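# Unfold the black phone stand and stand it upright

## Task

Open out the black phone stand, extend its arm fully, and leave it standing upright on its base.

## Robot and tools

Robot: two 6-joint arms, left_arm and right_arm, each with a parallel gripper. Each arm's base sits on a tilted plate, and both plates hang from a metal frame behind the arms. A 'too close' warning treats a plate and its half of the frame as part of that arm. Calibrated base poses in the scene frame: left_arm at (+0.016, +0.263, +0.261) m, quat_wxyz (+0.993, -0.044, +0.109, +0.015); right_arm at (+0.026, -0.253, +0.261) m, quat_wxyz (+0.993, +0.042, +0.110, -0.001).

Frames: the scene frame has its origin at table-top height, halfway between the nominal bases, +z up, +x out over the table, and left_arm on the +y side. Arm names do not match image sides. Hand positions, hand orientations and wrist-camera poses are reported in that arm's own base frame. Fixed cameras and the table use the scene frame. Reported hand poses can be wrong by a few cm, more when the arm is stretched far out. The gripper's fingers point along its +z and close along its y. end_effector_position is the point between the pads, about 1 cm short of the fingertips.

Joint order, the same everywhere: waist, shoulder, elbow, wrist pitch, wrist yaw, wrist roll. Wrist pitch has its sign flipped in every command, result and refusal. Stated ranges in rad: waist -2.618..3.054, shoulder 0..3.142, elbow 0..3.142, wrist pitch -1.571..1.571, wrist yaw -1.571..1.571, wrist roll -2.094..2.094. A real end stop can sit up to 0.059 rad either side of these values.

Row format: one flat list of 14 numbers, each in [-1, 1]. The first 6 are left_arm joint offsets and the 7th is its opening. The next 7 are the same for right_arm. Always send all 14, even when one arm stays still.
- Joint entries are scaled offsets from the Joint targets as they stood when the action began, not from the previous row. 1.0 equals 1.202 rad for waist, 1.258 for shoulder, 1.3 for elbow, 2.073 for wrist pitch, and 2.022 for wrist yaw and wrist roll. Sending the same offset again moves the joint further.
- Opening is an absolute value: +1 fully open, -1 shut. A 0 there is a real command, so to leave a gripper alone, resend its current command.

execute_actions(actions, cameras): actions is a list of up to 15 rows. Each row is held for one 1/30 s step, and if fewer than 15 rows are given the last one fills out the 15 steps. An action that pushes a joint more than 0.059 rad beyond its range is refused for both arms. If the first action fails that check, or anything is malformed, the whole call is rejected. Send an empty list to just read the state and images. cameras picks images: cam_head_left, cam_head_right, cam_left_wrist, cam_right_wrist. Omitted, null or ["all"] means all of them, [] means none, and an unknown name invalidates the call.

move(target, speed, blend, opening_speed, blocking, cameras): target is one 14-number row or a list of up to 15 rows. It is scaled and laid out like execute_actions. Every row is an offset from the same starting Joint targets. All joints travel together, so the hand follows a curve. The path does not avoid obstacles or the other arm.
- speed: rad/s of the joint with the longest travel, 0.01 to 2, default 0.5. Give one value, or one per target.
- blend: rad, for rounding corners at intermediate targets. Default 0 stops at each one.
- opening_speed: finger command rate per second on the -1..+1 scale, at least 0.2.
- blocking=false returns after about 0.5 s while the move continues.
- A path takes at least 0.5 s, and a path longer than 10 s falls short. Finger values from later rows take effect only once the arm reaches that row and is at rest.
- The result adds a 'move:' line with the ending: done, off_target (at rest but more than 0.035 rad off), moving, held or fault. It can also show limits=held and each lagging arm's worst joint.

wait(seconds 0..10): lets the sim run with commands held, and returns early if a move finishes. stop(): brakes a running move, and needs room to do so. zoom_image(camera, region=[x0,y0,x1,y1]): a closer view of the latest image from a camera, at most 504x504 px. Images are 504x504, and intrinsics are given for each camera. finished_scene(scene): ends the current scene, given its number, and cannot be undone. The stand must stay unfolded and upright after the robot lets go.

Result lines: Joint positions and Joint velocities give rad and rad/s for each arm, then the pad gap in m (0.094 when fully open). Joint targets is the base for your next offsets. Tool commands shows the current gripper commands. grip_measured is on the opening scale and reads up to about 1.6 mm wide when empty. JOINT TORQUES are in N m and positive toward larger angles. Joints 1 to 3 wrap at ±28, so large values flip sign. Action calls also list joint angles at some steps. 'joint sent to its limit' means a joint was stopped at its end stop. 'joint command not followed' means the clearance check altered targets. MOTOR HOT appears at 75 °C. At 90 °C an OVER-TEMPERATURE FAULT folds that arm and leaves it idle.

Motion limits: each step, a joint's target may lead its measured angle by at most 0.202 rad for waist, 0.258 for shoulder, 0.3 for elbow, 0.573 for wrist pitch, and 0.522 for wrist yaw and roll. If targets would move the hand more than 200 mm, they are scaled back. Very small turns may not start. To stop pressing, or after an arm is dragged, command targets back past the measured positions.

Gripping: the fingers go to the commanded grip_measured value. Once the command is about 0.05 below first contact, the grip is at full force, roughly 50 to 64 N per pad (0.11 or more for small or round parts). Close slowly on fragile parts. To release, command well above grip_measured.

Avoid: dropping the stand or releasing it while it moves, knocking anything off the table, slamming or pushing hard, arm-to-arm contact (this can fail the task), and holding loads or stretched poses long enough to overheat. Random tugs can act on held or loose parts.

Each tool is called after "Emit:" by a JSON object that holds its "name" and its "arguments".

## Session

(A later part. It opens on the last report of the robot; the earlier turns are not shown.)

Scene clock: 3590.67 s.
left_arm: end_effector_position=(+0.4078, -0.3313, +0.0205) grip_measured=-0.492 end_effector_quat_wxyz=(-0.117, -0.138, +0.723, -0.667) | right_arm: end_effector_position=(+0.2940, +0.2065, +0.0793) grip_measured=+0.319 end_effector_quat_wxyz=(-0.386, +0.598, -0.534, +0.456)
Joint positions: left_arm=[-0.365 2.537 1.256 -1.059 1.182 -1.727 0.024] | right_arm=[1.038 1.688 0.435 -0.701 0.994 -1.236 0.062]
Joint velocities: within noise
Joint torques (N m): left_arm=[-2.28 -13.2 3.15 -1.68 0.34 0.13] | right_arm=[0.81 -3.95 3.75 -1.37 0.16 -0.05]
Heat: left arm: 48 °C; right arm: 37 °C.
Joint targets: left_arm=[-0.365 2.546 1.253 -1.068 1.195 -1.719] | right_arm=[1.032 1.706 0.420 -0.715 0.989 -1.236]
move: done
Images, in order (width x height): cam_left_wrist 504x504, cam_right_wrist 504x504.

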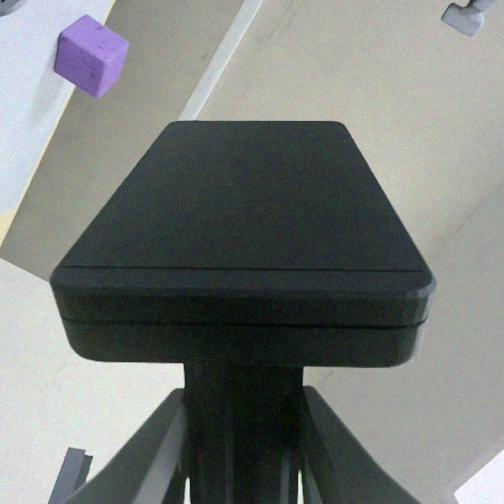

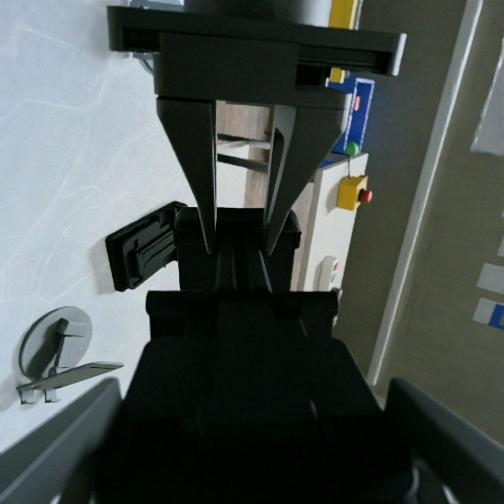

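Emit:
{"name": "move", "arguments": {"target": [[0,0,0,0,0,0,-0.1,0,0,0,0,0,0,-0.8],[0.058,-0.0215,-0.0324,-0.004,0.0273,0.0094,-0.1,0,0,0,0,0,0,-0.8],[0.0405,-0.0799,-0.1396,-0.0424,0.0172,0.0128,-0.1,0,0,0,0,0,0,-0.8]], "speed": [0.1,0.15,0.15], "opening_speed": 0.6, "cameras": ["cam_right_wrist","cam_left_wrist"]}}

Scene clock: 3623.07 s.
left_arm: end_effector_position=(+0.3848, -0.2955, +0.0191) grip_measured=-0.102 end_effector_quat_wxyz=(-0.115, -0.144, +0.721, -0.668) | right_arm: end_effector_position=(+0.2939, +0.2074, +0.0788) grip_measured=+0.319 end_effector_quat_wxyz=(-0.387, +0.600, -0.533, +0.454)
Joint positions: left_arm=[-0.304 2.476 1.081 -1.147 1.23 -1.704 0.042] | right_arm=[1.038 1.688 0.435 -0.701 0.988 -1.236 0.062]
Joint velocities: within noise
Joint torques (N m): left_arm=[-3.3 -15.68 2.07 -1.58 0.28 0.16] | right_arm=[0.79 -3.9 3.69 -1.34 0.28 -0.04]
Heat: left arm: 49 °C; right arm: 37 °C.
Joint targets: left_arm=[-0.316 2.446 1.072 -1.156 1.230 -1.693] | right_arm=[1.032 1.706 0.420 -0.715 0.989 -1.236]
move: done
Images, in order (width x height): cam_left_wrist 504x504, cam_right_wrist 504x504.

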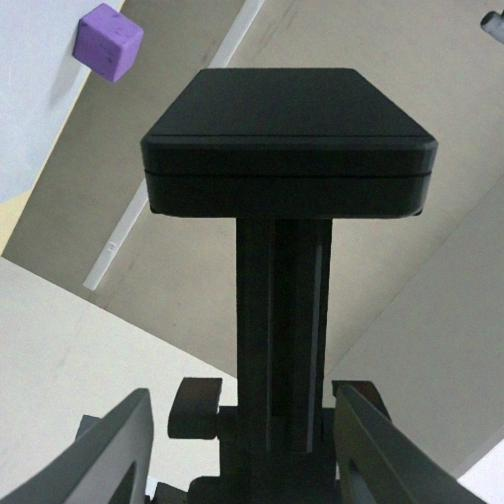

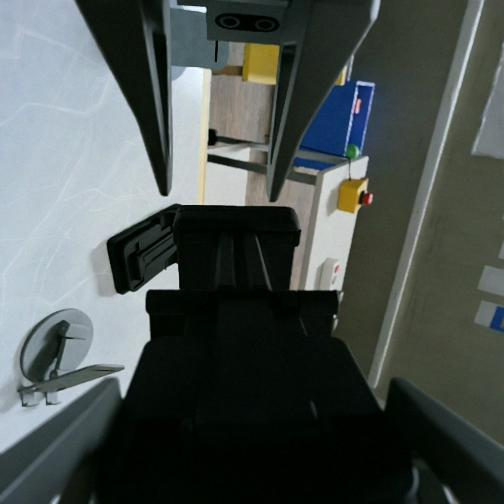

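Emit:
{"name": "move", "arguments": {"target": [[0.0021,-0.0103,0.0234,0.0219,0.0013,0.0005,-0.1,0,0,0,0,0,0,-0.8],[-0.024,0.002,0.041,0.018,-0.0135,-0.008,-0.1,0,0,0,0,0,0,-0.8]], "speed": [0.1,0.1], "cameras": ["cam_right_wrist","cam_left_wrist"]}}

Scene clock: 3642.73 s.
left_arm: end_effector_position=(+0.3877, -0.3104, +0.0288) grip_measured=-0.102 end_effector_quat_wxyz=(-0.109, -0.134, +0.722, -0.670) | right_arm: end_effector_position=(+0.2939, +0.2074, +0.0788) grip_measured=+0.319 end_effector_quat_wxyz=(-0.387, +0.600, -0.533, +0.454)
Joint positions: left_arm=[-0.336 2.464 1.112 -1.133 1.205 -1.709 0.042] | right_arm=[1.038 1.688 0.435 -0.701 0.988 -1.236 0.062]
Joint velocities: within noise
Joint torques (N m): left_arm=[-2.92 -14.56 4.15 -1.36 0.24 0.03] | right_arm=[0.73 -3.79 3.75 -1.4 0.26 -0.03]
Heat: left arm: 50 °C; right arm: 36 °C.
Joint targets: left_arm=[-0.345 2.448 1.125 -1.118 1.203 -1.709] | right_arm=[1.032 1.706 0.420 -0.715 0.989 -1.236]
move: done
Images, in order (width x height): cam_left_wrist 504x504, cam_right_wrist 504x504.

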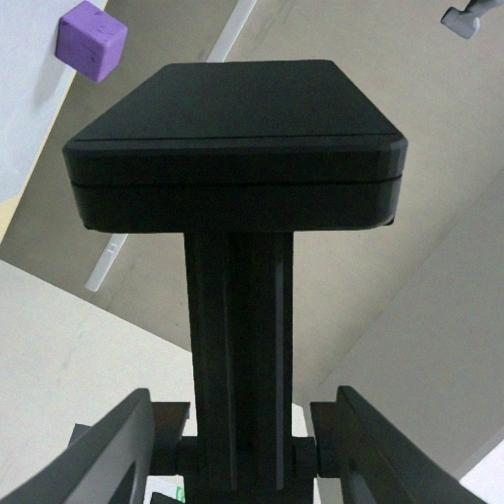

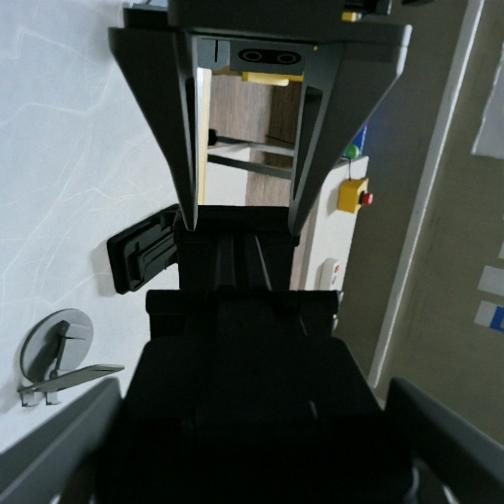

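Emit:
{"name": "move", "arguments": {"target": [-0.0355,0.0161,0.0241,-0.0063,-0.0213,-0.012,-0.1,0,0,0,0,0,0,-0.8], "speed": 0.08, "cameras": ["cam_right_wrist","cam_left_wrist"]}}

Scene clock: 3650.23 s.
left_arm: end_effector_position=(+0.3889, -0.3285, +0.0349) grip_measured=-0.102 end_effector_quat_wxyz=(-0.106, -0.132, +0.721, -0.672) | right_arm: end_effector_position=(+0.2939, +0.2074, +0.0788) grip_measured=+0.319 end_effector_quat_wxyz=(-0.387, +0.600, -0.533, +0.454)
Joint positions: left_arm=[-0.376 2.464 1.142 -1.133 1.164 -1.734 0.042] | right_arm=[1.038 1.688 0.435 -0.701 0.988 -1.236 0.062]
Joint velocities: within noise
Joint torques (N m): left_arm=[-3.08 -13.19 4.42 -1.51 0.16 0.12] | right_arm=[0.76 -3.77 3.74 -1.37 0.25 -0.05]
Heat: left arm: 50 °C; right arm: 36 °C.
Joint targets: left_arm=[-0.388 2.469 1.156 -1.131 1.159 -1.734] | right_arm=[1.032 1.706 0.420 -0.715 0.989 -1.236]
move: done
Images, in order (width x height): cam_left_wrist 504x504, cam_right_wrist 504x504.

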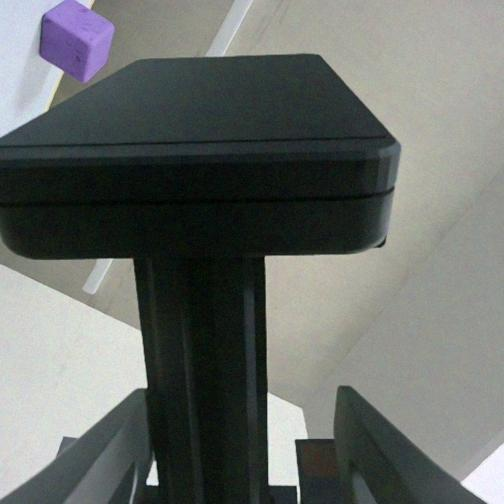

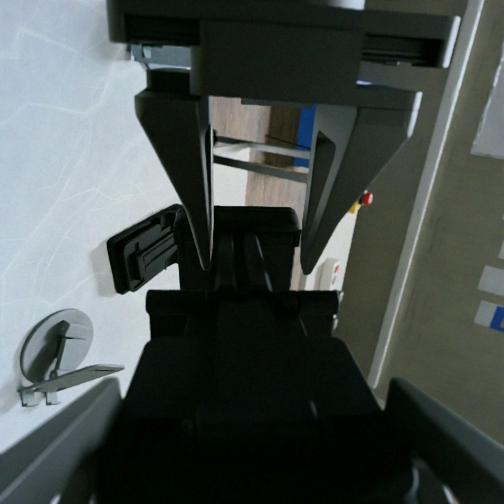

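Emit:
{"name": "move", "arguments": {"target": [0,0.0167,-0.005,-0.0133,0,-0.0247,-0.1,0,0,0,0,0,0,-0.8], "speed": 0.08, "cameras": ["cam_left_wrist"]}}

Scene clock: 3661.07 s.
left_arm: end_effector_position=(+0.3899, -0.3285, +0.0351) grip_measured=-0.102 end_effector_quat_wxyz=(-0.118, -0.148, +0.717, -0.671) | right_arm: end_effector_position=(+0.2939, +0.2075, +0.0789) grip_measured=+0.319 end_effector_quat_wxyz=(-0.387, +0.600, -0.533, +0.454)
Joint positions: left_arm=[-0.376 2.466 1.142 -1.142 1.16 -1.782 0.042] | right_arm=[1.038 1.688 0.435 -0.702 0.988 -1.236 0.062]
Joint velocities: within noise
Joint torques (N m): left_arm=[-3.22 -11.43 3.73 -1.79 0.23 0.04] | right_arm=[0.91 -3.95 3.73 -1.34 0.28 -0.06]
Heat: left arm: 50 °C; right arm: 36 °C.
Joint targets: left_arm=[-0.388 2.489 1.150 -1.159 1.159 -1.783] | right_arm=[1.032 1.706 0.420 -0.715 0.989 -1.236]
move: done
Images, in order (width x height): cam_left_wrist 504x504.

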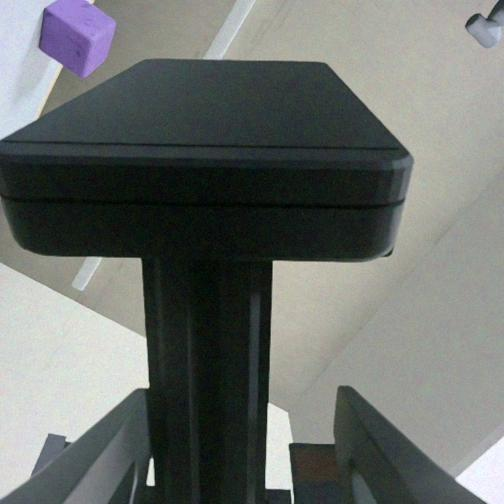

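Emit:
{"name": "move", "arguments": {"target": [0,0.0198,-0.004,-0.0145,0,0,-0.1,0,0,0,0,0,0,-0.8], "speed": 0.08, "cameras": ["cam_left_wrist"]}}

Scene clock: 3665.37 s.
left_arm: end_effector_position=(+0.3888, -0.3281, +0.0295) grip_measured=-0.102 end_effector_quat_wxyz=(-0.115, -0.144, +0.716, -0.673) | right_arm: end_effector_position=(+0.2939, +0.2075, +0.0789) grip_measured=+0.319 end_effector_quat_wxyz=(-0.387, +0.600, -0.533, +0.454)
Joint positions: left_arm=[-0.376 2.489 1.142 -1.18 1.16 -1.784 0.042] | right_arm=[1.038 1.688 0.435 -0.702 0.988 -1.236 0.062]
Joint velocities: within noise
Joint torques (N m): left_arm=[-3.26 -11.4 3.1 -1.66 0.21 -0.05] | right_arm=[0.96 -3.86 3.64 -1.33 0.28 -0.01]
Heat: left arm: 50 °C; right arm: 36 °C.
Joint targets: left_arm=[-0.388 2.514 1.144 -1.189 1.160 -1.783] | right_arm=[1.032 1.706 0.420 -0.715 0.989 -1.236]
move: done
Images, in order (width x height): cam_left_wrist 504x504.

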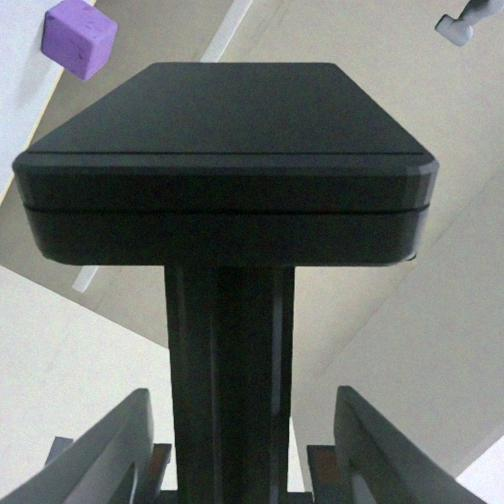

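Emit:
{"name": "move", "arguments": {"target": [[0,0.008,0,-0.006,0,0,-0.42,0,0,0,0,0,0,-0.8],[0,0.008,0,-0.006,0,0,-1,0,0,0,0,0,0,-0.8]], "speed": 0.08, "opening_speed": 0.4, "cameras": ["cam_left_wrist","cam_right_wrist"]}}

Scene clock: 3670.60 s.
left_arm: end_effector_position=(+0.3883, -0.3279, +0.0267) grip_measured=-0.485 end_effector_quat_wxyz=(-0.114, -0.143, +0.716, -0.674) | right_arm: end_effector_position=(+0.2939, +0.2075, +0.0789) grip_measured=+0.319 end_effector_quat_wxyz=(-0.387, +0.600, -0.533, +0.454)
Joint positions: left_arm=[-0.376 2.499 1.142 -1.193 1.16 -1.784 0.024] | right_arm=[1.038 1.688 0.435 -0.702 0.988 -1.236 0.062]
Joint velocities: within noise
Joint torques (N m): left_arm=[-3.12 -11.11 3.26 -1.68 0.17 0.07] | right_arm=[0.9 -3.95 3.73 -1.36 0.26 -0.03]
Heat: left arm: 50 °C; right arm: 36 °C.
Joint targets: left_arm=[-0.388 2.525 1.144 -1.201 1.160 -1.783] | right_arm=[1.032 1.706 0.420 -0.715 0.989 -1.236]
move: done
Images, in order (width x height): cam_left_wrist 504x504, cam_right_wrist 504x504.

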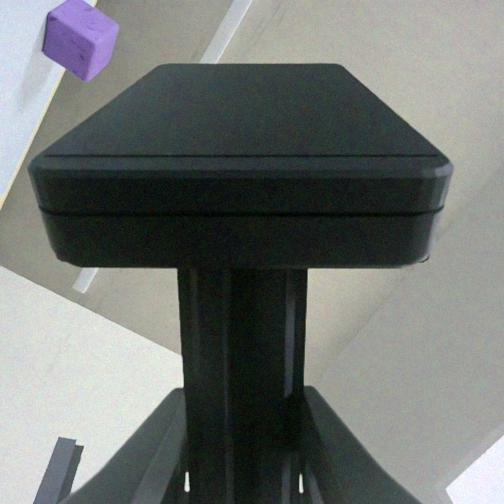

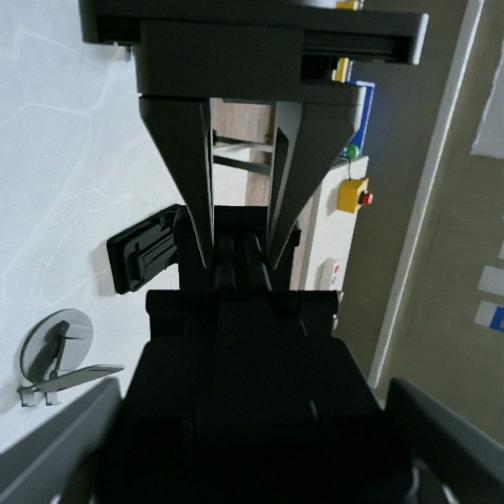

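Emit:
{"name": "move", "arguments": {"target": [[0,0,0,0,0,0,-1,0,0,0,0,0,0,0.9],[0,0,0,0,0,0,-1,0.1755,-0.1787,0.0429,0.2555,0.0808,0.1662,0.9],[0,0,0,0,0,0,-1,0.1814,-0.4022,0.0615,0.152,0.0796,0.1414,0.9],[0,0,0,0,0,0,-1,-0.7338,-0.3227,0.0615,0.152,-0.0935,0.0178,0.9]], "speed": [0.2,0.25,0.6,0.8], "opening_speed": 0.8, "cameras": ["cam_left_wrist","cam_head_right"]}}

Scene clock: 3707.30 s.
left_arm: end_effector_position=(+0.3887, -0.3277, +0.0250) grip_measured=-0.485 end_effector_quat_wxyz=(-0.113, -0.146, +0.716, -0.673) | right_arm: end_effector_position=(+0.3510, -0.0749, +0.1583) grip_measured=+0.897 end_effector_quat_wxyz=(+0.270, -0.315, +0.735, -0.536)
Joint positions: left_arm=[-0.376 2.503 1.142 -1.193 1.155 -1.785 0.024] | right_arm=[0.154 1.285 0.479 -0.388 0.808 -1.199 0.089]
Joint velocities: within noise
Joint torques (N m): left_arm=[-3.26 -11.49 3.11 -1.67 0.2 0] | right_arm=[0.05 -3.38 8.43 -1.42 0.16 -0.04]
Heat: left arm: 50 °C; right arm: 36 °C.
Joint targets: left_arm=[-0.388 2.524 1.144 -1.202 1.159 -1.783] | right_arm=[0.150 1.300 0.500 -0.400 0.800 -1.200]
move: done
Images, in order (width x height): cam_head_right 504x504, cam_left_wrist 504x504.

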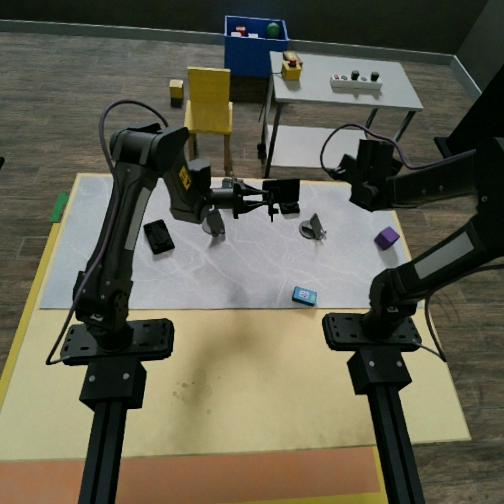

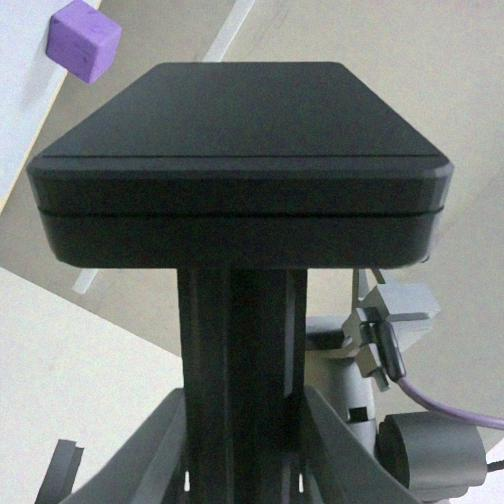

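Emit:
{"name": "move", "arguments": {"target": [[0,0,0,0,0,0,-1,-0.5408,0,0,0,-0.544,-0.1484,0.9],[0,0,0,0,0,0,-1,-0.4992,0.2385,0,-0.0241,-0.9891,-0.3956,0.9]], "speed": [0.8,0.8], "blend": 0.1, "cameras": ["cam_right_wrist","cam_head_right"]}}

Emit:
{"name": "move", "arguments": {"target": [0,0,0,0,0,0,-1,0.3037,0.1423,0.0277,-0.0246,-0.0146,-0.0267,0.9], "speed": 0.3, "cameras": ["cam_right_wrist","cam_left_wrist"]}}

Scene clock: 3715.73 s.
left_arm: end_effector_position=(+0.3887, -0.3277, +0.0250) grip_measured=-0.485 end_effector_quat_wxyz=(-0.113, -0.146, +0.716, -0.673) | right_arm: end_effector_position=(+0.3397, +0.0175, +0.1073) grip_measured=+0.897 end_effector_quat_wxyz=(-0.593, +0.696, -0.363, +0.180)
Joint positions: left_arm=[-0.376 2.503 1.142 -1.193 1.155 -1.785 0.024] | right_arm=[-0.457 1.58 0.479 -0.449 -1.177 -1.999 0.089]
Joint velocities: within noise
Joint torques (N m): left_arm=[-3.14 -11.52 3.43 -1.67 0.27 -0.02] | right_arm=[0.59 -4.11 6.32 -0.97 -0.73 -0.02]
Heat: left arm: 50 °C; right arm: 35 °C.
Joint targets: left_arm=[-0.388 2.524 1.144 -1.202 1.160 -1.783] | right_arm=[-0.450 1.600 0.500 -0.450 -1.200 -2.000]
move: done
Images, in order (width x height): cam_head_right 504x504, cam_right_wrist 504x504.

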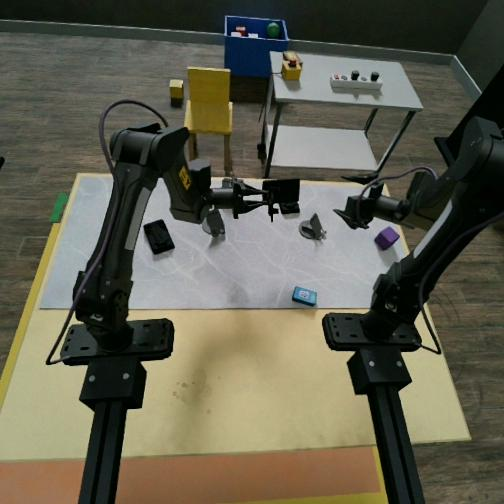

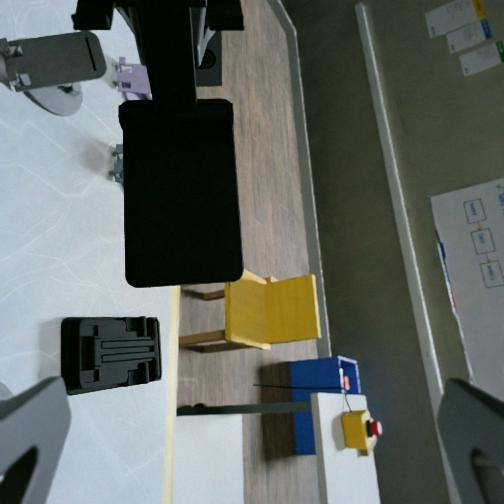

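Scene clock: 3717.43 s.
left_arm: end_effector_position=(+0.3887, -0.3277, +0.0250) grip_measured=-0.485 end_effector_quat_wxyz=(-0.113, -0.146, +0.716, -0.673) | right_arm: end_effector_position=(+0.3188, +0.1392, +0.0766) grip_measured=+0.897 end_effector_quat_wxyz=(-0.615, +0.754, -0.228, +0.045)
Joint positions: left_arm=[-0.376 2.503 1.142 -1.193 1.155 -1.785 0.024] | right_arm=[-0.091 1.755 0.52 -0.5 -1.206 -2.053 0.089]
Joint velocities: within noise
Joint torques (N m): left_arm=[-3.19 -11.51 3.06 -1.68 0.28 0.05] | right_arm=[0.84 -4.6 5 -0.82 -0.77 -0.03]
Heat: left arm: 50 °C; right arm: 35 °C.
Joint targets: left_arm=[-0.388 2.524 1.144 -1.202 1.160 -1.783] | right_arm=[-0.085 1.779 0.536 -0.501 -1.229 -2.054]
move: done
Images, in order (width x height): cam_left_wrist 504x504, cam_right_wrist 504x504.

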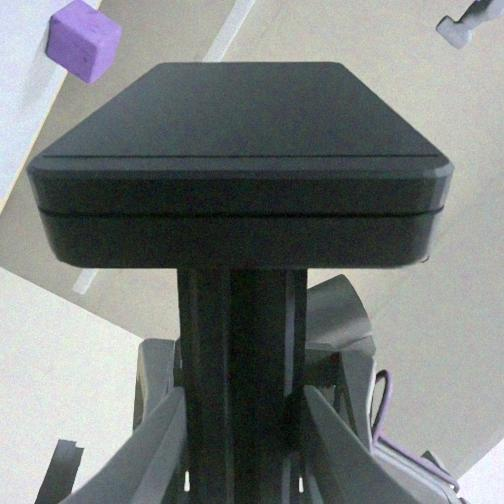

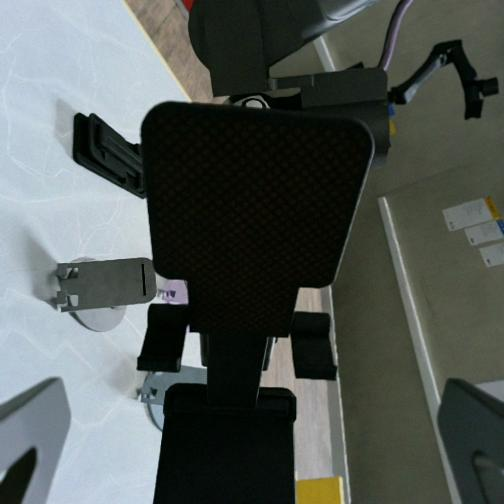

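Emit:
{"name": "move", "arguments": {"target": [[0,0,0,0,0,0,-1,0.0682,0.0609,0.008,-0.0859,0.0328,0.0602,0.9]], "speed": 0.15, "cameras": ["cam_right_wrist"]}}

Scene clock: 3743.30 s.
left_arm: end_effector_position=(+0.3887, -0.3277, +0.0250) grip_measured=-0.485 end_effector_quat_wxyz=(-0.113, -0.146, +0.716, -0.673) | right_arm: end_effector_position=(+0.3285, +0.1606, +0.0717) grip_measured=+0.897 end_effector_quat_wxyz=(-0.618, +0.755, -0.215, +0.046)
Joint positions: left_arm=[-0.376 2.503 1.142 -1.193 1.155 -1.785 0.024] | right_arm=[-0.012 1.83 0.532 -0.678 -1.159 -1.947 0.089]
Joint velocities: within noise
Joint torques (N m): left_arm=[-3.19 -11.54 3.07 -1.69 0.2 0.04] | right_arm=[1.29 -4.79 4.72 -0.99 -0.49 0.11]
Heat: left arm: 49 °C; right arm: 35 °C.
Joint targets: left_arm=[-0.388 2.524 1.144 -1.202 1.160 -1.783] | right_arm=[-0.003 1.856 0.547 -0.679 -1.163 -1.932]
move: done
Images, in order (width x height): cam_right_wrist 504x504.

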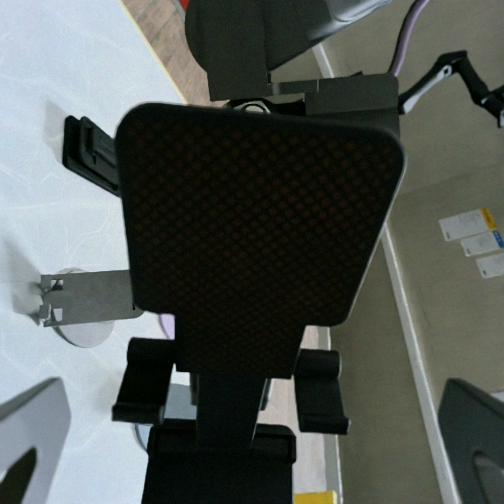

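Emit:
{"name": "move", "arguments": {"target": [[0,0,0,0,0,0,-1,0.0871,0.0926,0.0106,-0.1137,0.0431,0.1073,0.9]], "speed": 0.12, "cameras": ["cam_right_wrist","cam_left_wrist"]}}

Scene clock: 3755.00 s.
left_arm: end_effector_position=(+0.3887, -0.3277, +0.0250) grip_measured=-0.485 end_effector_quat_wxyz=(-0.113, -0.146, +0.716, -0.673) | right_arm: end_effector_position=(+0.3389, +0.1898, +0.0607) grip_measured=+0.897 end_effector_quat_wxyz=(-0.623, +0.743, -0.242, +0.025)
Joint positions: left_arm=[-0.376 2.503 1.142 -1.193 1.155 -1.785 0.024] | right_arm=[0.093 1.945 0.547 -0.913 -1.074 -1.73 0.089]
Joint velocities: within noise
Joint torques (N m): left_arm=[-2.95 -11.51 3.11 -1.66 0.24 0.02] | right_arm=[1.55 -5.19 4.12 -1.1 -0.41 0.11]
Heat: left arm: 49 °C; right arm: 35 °C.
Joint targets: left_arm=[-0.388 2.524 1.144 -1.202 1.160 -1.783] | right_arm=[0.101 1.972 0.560 -0.915 -1.076 -1.715]
move: done
Images, in order (width x height): cam_left_wrist 504x504, cam_right_wrist 504x504.

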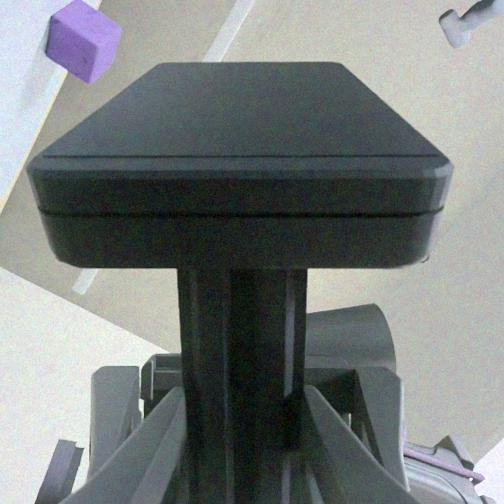

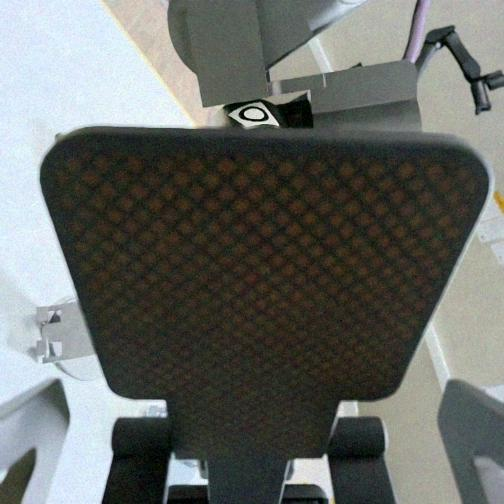

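Emit:
{"name": "move", "arguments": {"target": [0,0,0,0,0,0,-1,0,0,0,0,0,0,0.48], "opening_speed": 0.4, "cameras": ["cam_right_wrist"]}}

Emit:
{"name": "move", "arguments": {"target": [0,0,0,0,0,0,-1,0,0,0,0,0,0,-0.6], "opening_speed": 0.4, "cameras": ["cam_right_wrist","cam_left_wrist"]}}

Scene clock: 3760.73 s.
left_arm: end_effector_position=(+0.3887, -0.3277, +0.0250) grip_measured=-0.485 end_effector_quat_wxyz=(-0.113, -0.146, +0.716, -0.673) | right_arm: end_effector_position=(+0.3390, +0.1898, +0.0608) grip_measured=+0.483 end_effector_quat_wxyz=(-0.623, +0.743, -0.242, +0.025)
Joint positions: left_arm=[-0.376 2.503 1.142 -1.193 1.155 -1.785 0.024] | right_arm=[0.093 1.945 0.547 -0.914 -1.074 -1.729 0.07]
Joint velocities: within noise
Joint torques (N m): left_arm=[-3.17 -11.47 3.02 -1.68 0.2 -0.02] | right_arm=[1.76 -5.18 4.12 -1.15 -0.41 0.11]
Heat: left arm: 49 °C; right arm: 35 °C.
Joint targets: left_arm=[-0.388 2.524 1.144 -1.202 1.160 -1.783] | right_arm=[0.101 1.972 0.560 -0.914 -1.076 -1.715]
move: done
Images, in order (width x height): cam_right_wrist 504x504.

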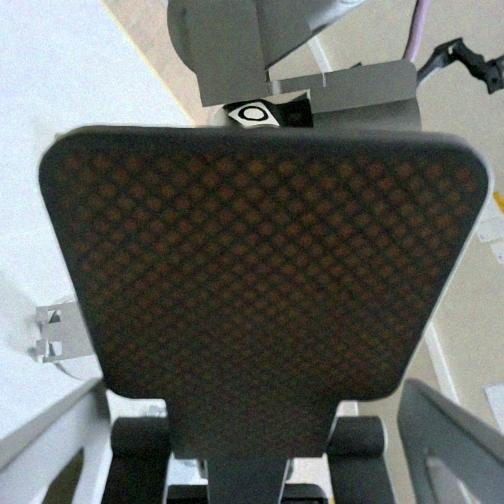

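Scene clock: 3763.63 s.
left_arm: end_effector_position=(+0.3888, -0.3277, +0.0250) grip_measured=-0.485 end_effector_quat_wxyz=(-0.114, -0.147, +0.716, -0.673) | right_arm: end_effector_position=(+0.3394, +0.1897, +0.0608) grip_measured=+0.252 end_effector_quat_wxyz=(-0.623, +0.743, -0.243, +0.026)
Joint positions: left_arm=[-0.376 2.503 1.142 -1.193 1.155 -1.786 0.024] | right_arm=[0.093 1.945 0.547 -0.915 -1.072 -1.729 0.059]
Joint velocities: within noise
Joint torques (N m): left_arm=[-3.04 -11.33 3.15 -1.67 0.26 0.08] | right_arm=[1.63 -5.14 4.14 -1.15 -0.47 0.15]
Heat: left arm: 49 °C; right arm: 35 °C.
Joint targets: left_arm=[-0.388 2.524 1.144 -1.202 1.159 -1.783] | right_arm=[0.101 1.972 0.560 -0.915 -1.076 -1.715]
move: done
Images, in order (width x height): cam_left_wrist 504x504, cam_right_wrist 504x504.

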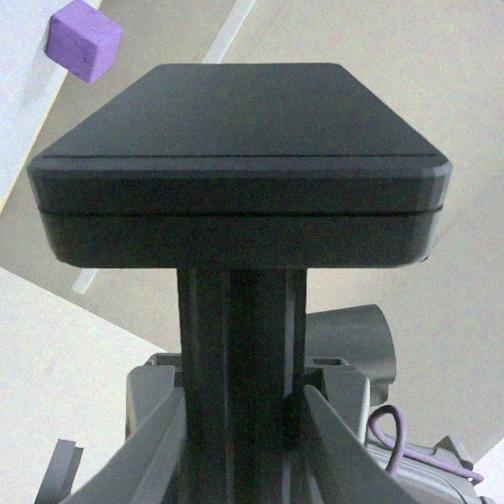

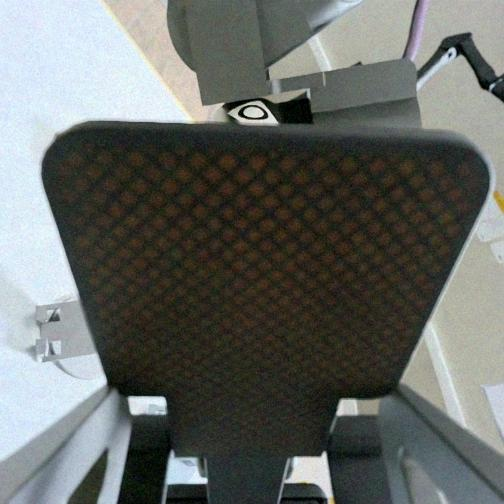

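Emit:
{"name": "move", "arguments": {"target": [0,0,0,0,0,0,-1,-0.1096,-0.0847,-0.0222,0.1115,-0.0551,-0.0796,-1], "speed": 0.06, "cameras": ["cam_right_wrist","cam_left_wrist"]}}

Scene clock: 3781.47 s.
left_arm: end_effector_position=(+0.3853, -0.3322, +0.0218) grip_measured=-0.486 end_effector_quat_wxyz=(-0.118, -0.147, +0.717, -0.671) | right_arm: end_effector_position=(+0.3344, +0.1568, +0.0615) grip_measured=-0.993 end_effector_quat_wxyz=(-0.619, +0.745, -0.248, +0.024)
Joint positions: left_arm=[-0.388 2.509 1.142 -1.191 1.148 -1.786 0.024] | right_arm=[-0.024 1.89 0.547 -0.717 -1.165 -1.875 0]
Joint velocities: within noise
Joint torques (N m): left_arm=[-2 -12.07 3.15 -1.69 0.34 0.06] | right_arm=[0.06 -8.76 1.89 -0.63 -0.72 -0.05]
Heat: left arm: 49 °C; right arm: 36 °C.
Joint targets: left_arm=[-0.388 2.525 1.144 -1.201 1.159 -1.784] | right_arm=[-0.030 1.866 0.531 -0.683 -1.187 -1.876]
move: done
Images, in order (width x height): cam_left_wrist 504x504, cam_right_wrist 504x504.

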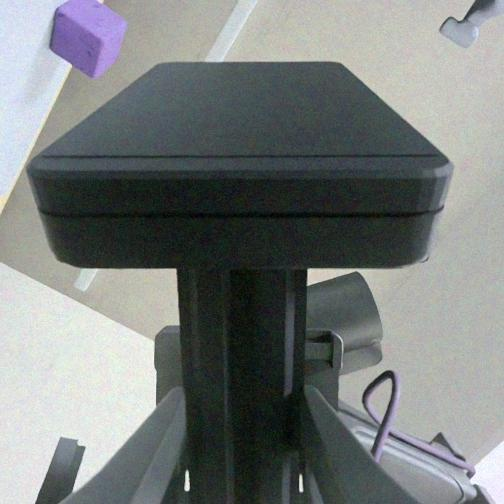

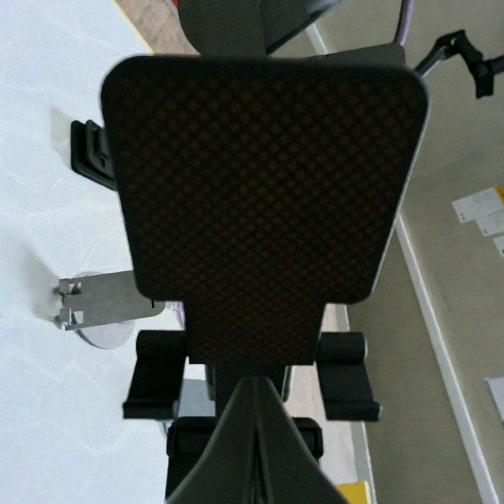

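Emit:
{"name": "move", "arguments": {"target": [[0,0,0,0,0,0,-1,0,0,0,0,0,0,0.9],[0,0,0,0,0,0,-1,0.1105,0.0069,-0.0564,-0.1148,0.0554,0.0796,0.9]], "speed": 0.12, "opening_speed": 1, "cameras": ["cam_right_wrist","cam_left_wrist"]}}

Scene clock: 3808.67 s.
left_arm: end_effector_position=(+0.3853, -0.3322, +0.0218) grip_measured=-0.486 end_effector_quat_wxyz=(-0.118, -0.147, +0.717, -0.671) | right_arm: end_effector_position=(+0.3194, +0.1883, +0.0617) grip_measured=+0.897 end_effector_quat_wxyz=(-0.621, +0.744, -0.246, +0.020)
Joint positions: left_arm=[-0.388 2.509 1.142 -1.191 1.148 -1.786 0.024] | right_arm=[0.094 1.89 0.471 -0.92 -1.073 -1.73 0.089]
Joint velocities: within noise
Joint torques (N m): left_arm=[-2.07 -12.05 3.28 -1.69 0.32 0.02] | right_arm=[1.46 -7.72 1.76 -1.16 -0.46 0.17]
Heat: left arm: 49 °C; right arm: 37 °C.
Joint targets: left_arm=[-0.388 2.525 1.144 -1.201 1.159 -1.784] | right_arm=[0.102 1.874 0.458 -0.921 -1.075 -1.715]
move: done
Images, in order (width x height): cam_left_wrist 504x504, cam_right_wrist 504x504.

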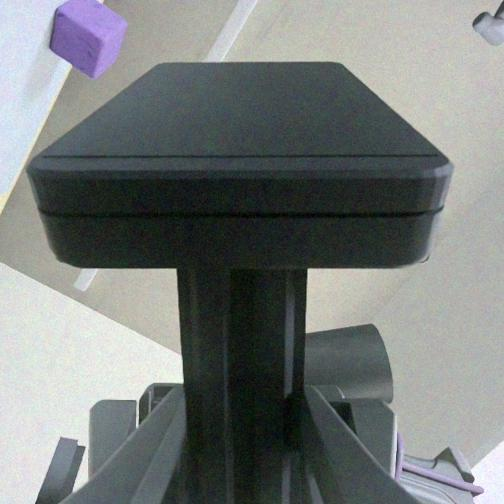

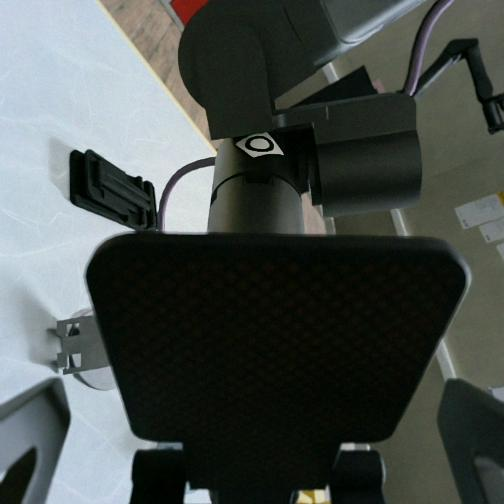

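Emit:
{"name": "move", "arguments": {"target": [[0,0,0,0,0,0,-1,0,0,0,0,0,0,0.45],[0,0,0,0,0,0,-1,0,0,0,0,0,0,-1]], "speed": 0.12, "opening_speed": 0.5, "cameras": ["cam_right_wrist","cam_left_wrist"]}}

Scene clock: 3818.53 s.
left_arm: end_effector_position=(+0.3853, -0.3322, +0.0218) grip_measured=-0.486 end_effector_quat_wxyz=(-0.118, -0.147, +0.717, -0.671) | right_arm: end_effector_position=(+0.3202, +0.1884, +0.0630) grip_measured=+0.310 end_effector_quat_wxyz=(-0.622, +0.743, -0.244, +0.023)
Joint positions: left_arm=[-0.388 2.509 1.142 -1.191 1.148 -1.786 0.024] | right_arm=[0.094 1.89 0.471 -0.93 -1.073 -1.728 0.062]
Joint velocities: within noise
Joint torques (N m): left_arm=[-2.25 -12.23 3.41 -1.74 0.29 0.04] | right_arm=[1.46 -7.72 1.74 -1.03 -0.42 0.1]
Heat: left arm: 49 °C; right arm: 37 °C.
Joint targets: left_arm=[-0.388 2.525 1.144 -1.201 1.159 -1.783] | right_arm=[0.102 1.874 0.458 -0.921 -1.075 -1.715]
move: done
Images, in order (width x height): cam_left_wrist 504x504, cam_right_wrist 504x504.

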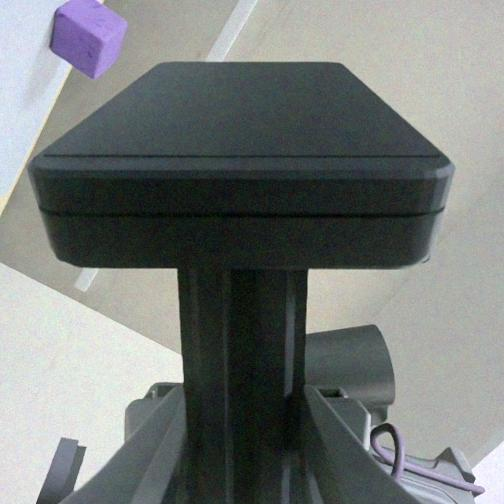

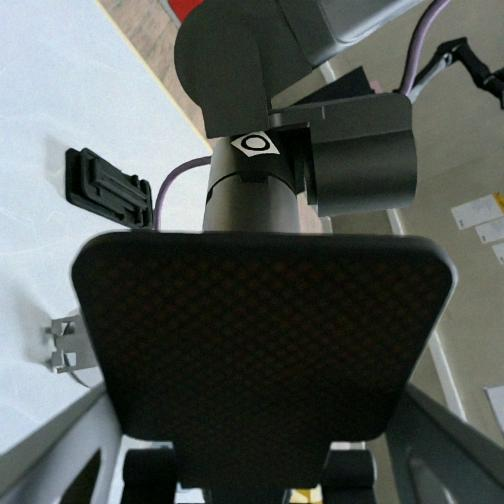

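Emit:
{"name": "move", "arguments": {"target": [0,0,0,0,0,0,-1,-0.0893,-0.0715,-0.0158,0.091,-0.0457,-0.0618,-1], "speed": 0.05, "cameras": ["cam_right_wrist","cam_left_wrist"]}}

Scene clock: 3829.23 s.
left_arm: end_effector_position=(+0.3766, -0.3392, +0.0228) grip_measured=-0.486 end_effector_quat_wxyz=(-0.130, -0.136, +0.718, -0.670) | right_arm: end_effector_position=(+0.3086, +0.1691, +0.0675) grip_measured=+0.310 end_effector_quat_wxyz=(-0.621, +0.746, -0.241, +0.014)
Joint positions: left_arm=[-0.407 2.509 1.142 -1.195 1.164 -1.791 0.024] | right_arm=[0.017 1.814 0.454 -0.764 -1.152 -1.836 0.062]
Joint velocities: within noise
Joint torques (N m): left_arm=[-0.68 -12.03 3.18 -1.64 0.18 0.11] | right_arm=[-1.06 -8.53 1.7 -0.74 -0.61 -0.06]
Heat: left arm: 48 °C; right arm: 37 °C.
Joint targets: left_arm=[-0.388 2.525 1.144 -1.201 1.159 -1.783] | right_arm=[-0.005 1.784 0.438 -0.733 -1.168 -1.840]
move: done
Images, in order (width x height): cam_left_wrist 504x504, cam_right_wrist 504x504.

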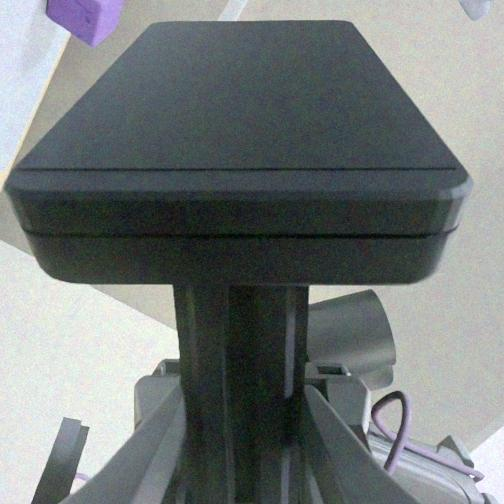

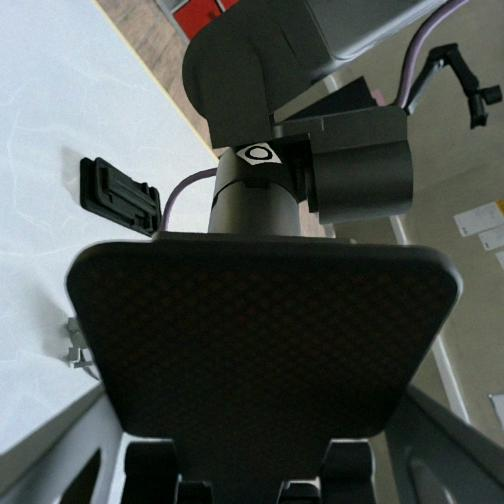

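Emit:
{"name": "move", "arguments": {"target": [-0.0158,-0.0127,0,0.0029,0.0025,-0.004,-1,0.0183,0.0238,0.0123,-0.015,0.0079,0.002,-1], "speed": 0.1, "cameras": []}}

Emit:
{"name": "move", "arguments": {"target": [[0,0,0,0,0,0,-0.1,0,0,0,0,0,0,-1],[0.058,-0.0215,-0.0324,-0.004,0.0273,0.0094,-0.1,0,0,0,0,0,0,-1]], "speed": 0.15, "opening_speed": 0.6, "cameras": ["cam_right_wrist","cam_left_wrist"]}}

Scene clock: 3852.90 s.
left_arm: end_effector_position=(+0.3728, -0.3434, +0.0228) grip_measured=-0.486 end_effector_quat_wxyz=(-0.134, -0.132, +0.719, -0.669) | right_arm: end_effector_position=(+0.3080, +0.1703, +0.0674) grip_measured=+0.310 end_effector_quat_wxyz=(-0.621, +0.746, -0.240, +0.013)
Joint positions: left_arm=[-0.418 2.509 1.142 -1.196 1.164 -1.793 0.024] | right_arm=[0.021 1.814 0.454 -0.763 -1.152 -1.836 0.062]
Joint velocities: within noise
Joint torques (N m): left_arm=[-1.18 -13.34 3.04 -1.55 0.19 0.04] | right_arm=[0.42 -6.13 2.92 -1.02 -0.44 -0.01]
Heat: left arm: 48 °C; right arm: 38 °C.
Joint targets: left_arm=[-0.407 2.509 1.144 -1.195 1.165 -1.791] | right_arm=[0.017 1.814 0.454 -0.764 -1.152 -1.836]
move: done
No camera images: "cameras" was empty.

Scene clock: 3855.60 s.
left_arm: end_effector_position=(+0.3835, -0.3115, +0.0168) grip_measured=-0.102 end_effector_quat_wxyz=(-0.130, -0.152, +0.716, -0.669) | right_arm: end_effector_position=(+0.3103, +0.1686, +0.0660) grip_measured=+0.310 end_effector_quat_wxyz=(-0.618, +0.747, -0.245, +0.018)
Joint positions: left_arm=[-0.341 2.509 1.111 -1.196 1.205 -1.783 0.042] | right_arm=[0.019 1.814 0.454 -0.763 -1.137 -1.836 0.062]
Joint velocities: within noise
Joint torques (N m): left_arm=[-1.57 -15.68 2.1 -1.6 0.37 0.1] | right_arm=[0.47 -6.16 3.11 -1.03 -0.62 -0.04]
Heat: left arm: 49 °C; right arm: 38 °C.
Joint targets: left_arm=[-0.337 2.482 1.102 -1.203 1.220 -1.772] | right_arm=[0.017 1.814 0.454 -0.764 -1.152 -1.836]
move: done
Images, in order (width x height): cam_left_wrist 504x504, cam_right_wrist 504x504.

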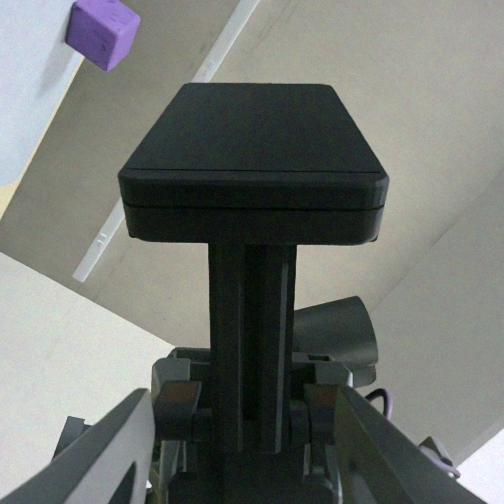

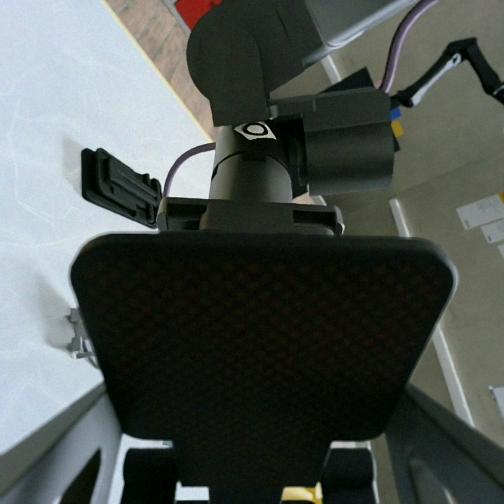

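Emit:
{"name": "execute_actions", "arguments": {"actions": []}}

Scene clock: 3889.90 s.
left_arm: end_effector_position=(+0.3834, -0.3115, +0.0169) grip_measured=-0.102 end_effector_quat_wxyz=(-0.130, -0.152, +0.716, -0.669) | right_arm: end_effector_position=(+0.3103, +0.1686, +0.0660) grip_measured=+0.310 end_effector_quat_wxyz=(-0.618, +0.747, -0.245, +0.018)
Joint positions: left_arm=[-0.341 2.509 1.111 -1.196 1.206 -1.783 0.042] | right_arm=[0.019 1.814 0.454 -0.763 -1.137 -1.836 0.062]
Joint velocities: within noise
Joint torques (N m): left_arm=[-1.73 -15.71 2.04 -1.61 0.35 0.13] | right_arm=[0.59 -6.09 3.1 -1.06 -0.61 -0.07]
Heat: left arm: 51 °C; right arm: 37 °C.
Joint targets: left_arm=[-0.337 2.482 1.102 -1.204 1.220 -1.772] | right_arm=[0.017 1.814 0.454 -0.764 -1.152 -1.836]
Tool commands: left_gripper/opening=-0.1 right_gripper/opening=-1.0

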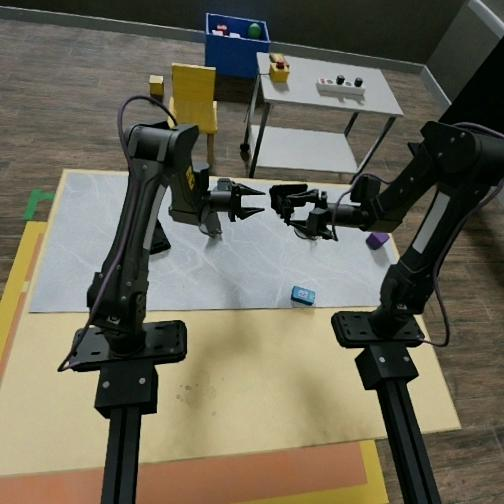

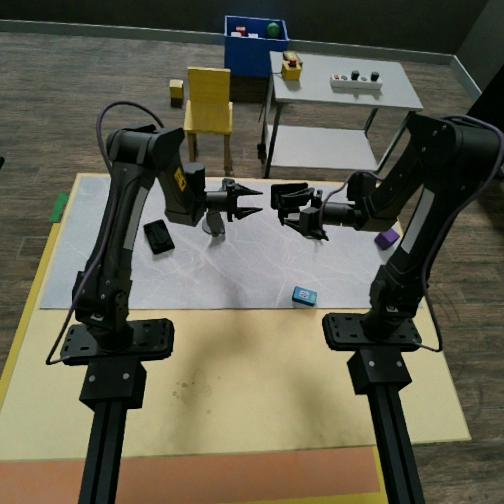

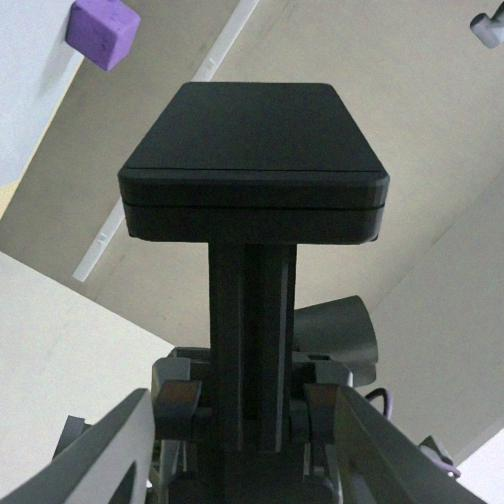

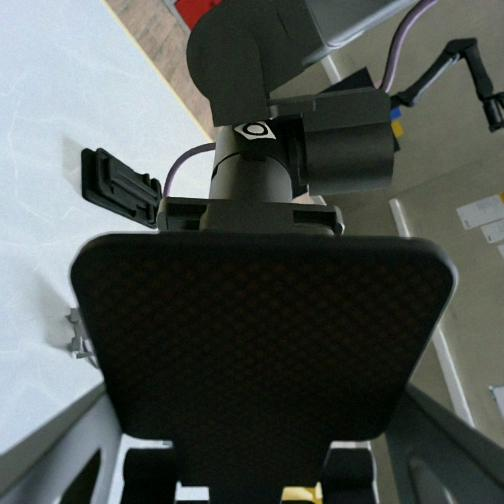

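Emit:
{"name": "zoom_image", "arguments": {"camera": "cam_head_right", "region": [120, 170, 420, 320]}}

Emit:
{"name": "zoom_image", "arguments": {"camera": "cam_right_wrist", "region": [20, 130, 200, 400]}}

Scaled by 1.680 from the camera's 504x504 image, which has a finer 720x720 frame.

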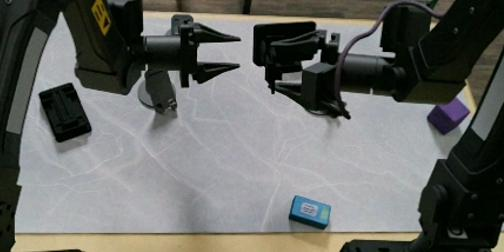

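Scaled by 1.867 from the camera's 504x504 image, which has a finer 720x720 frame.

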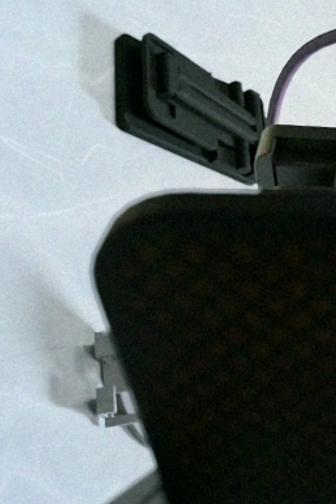

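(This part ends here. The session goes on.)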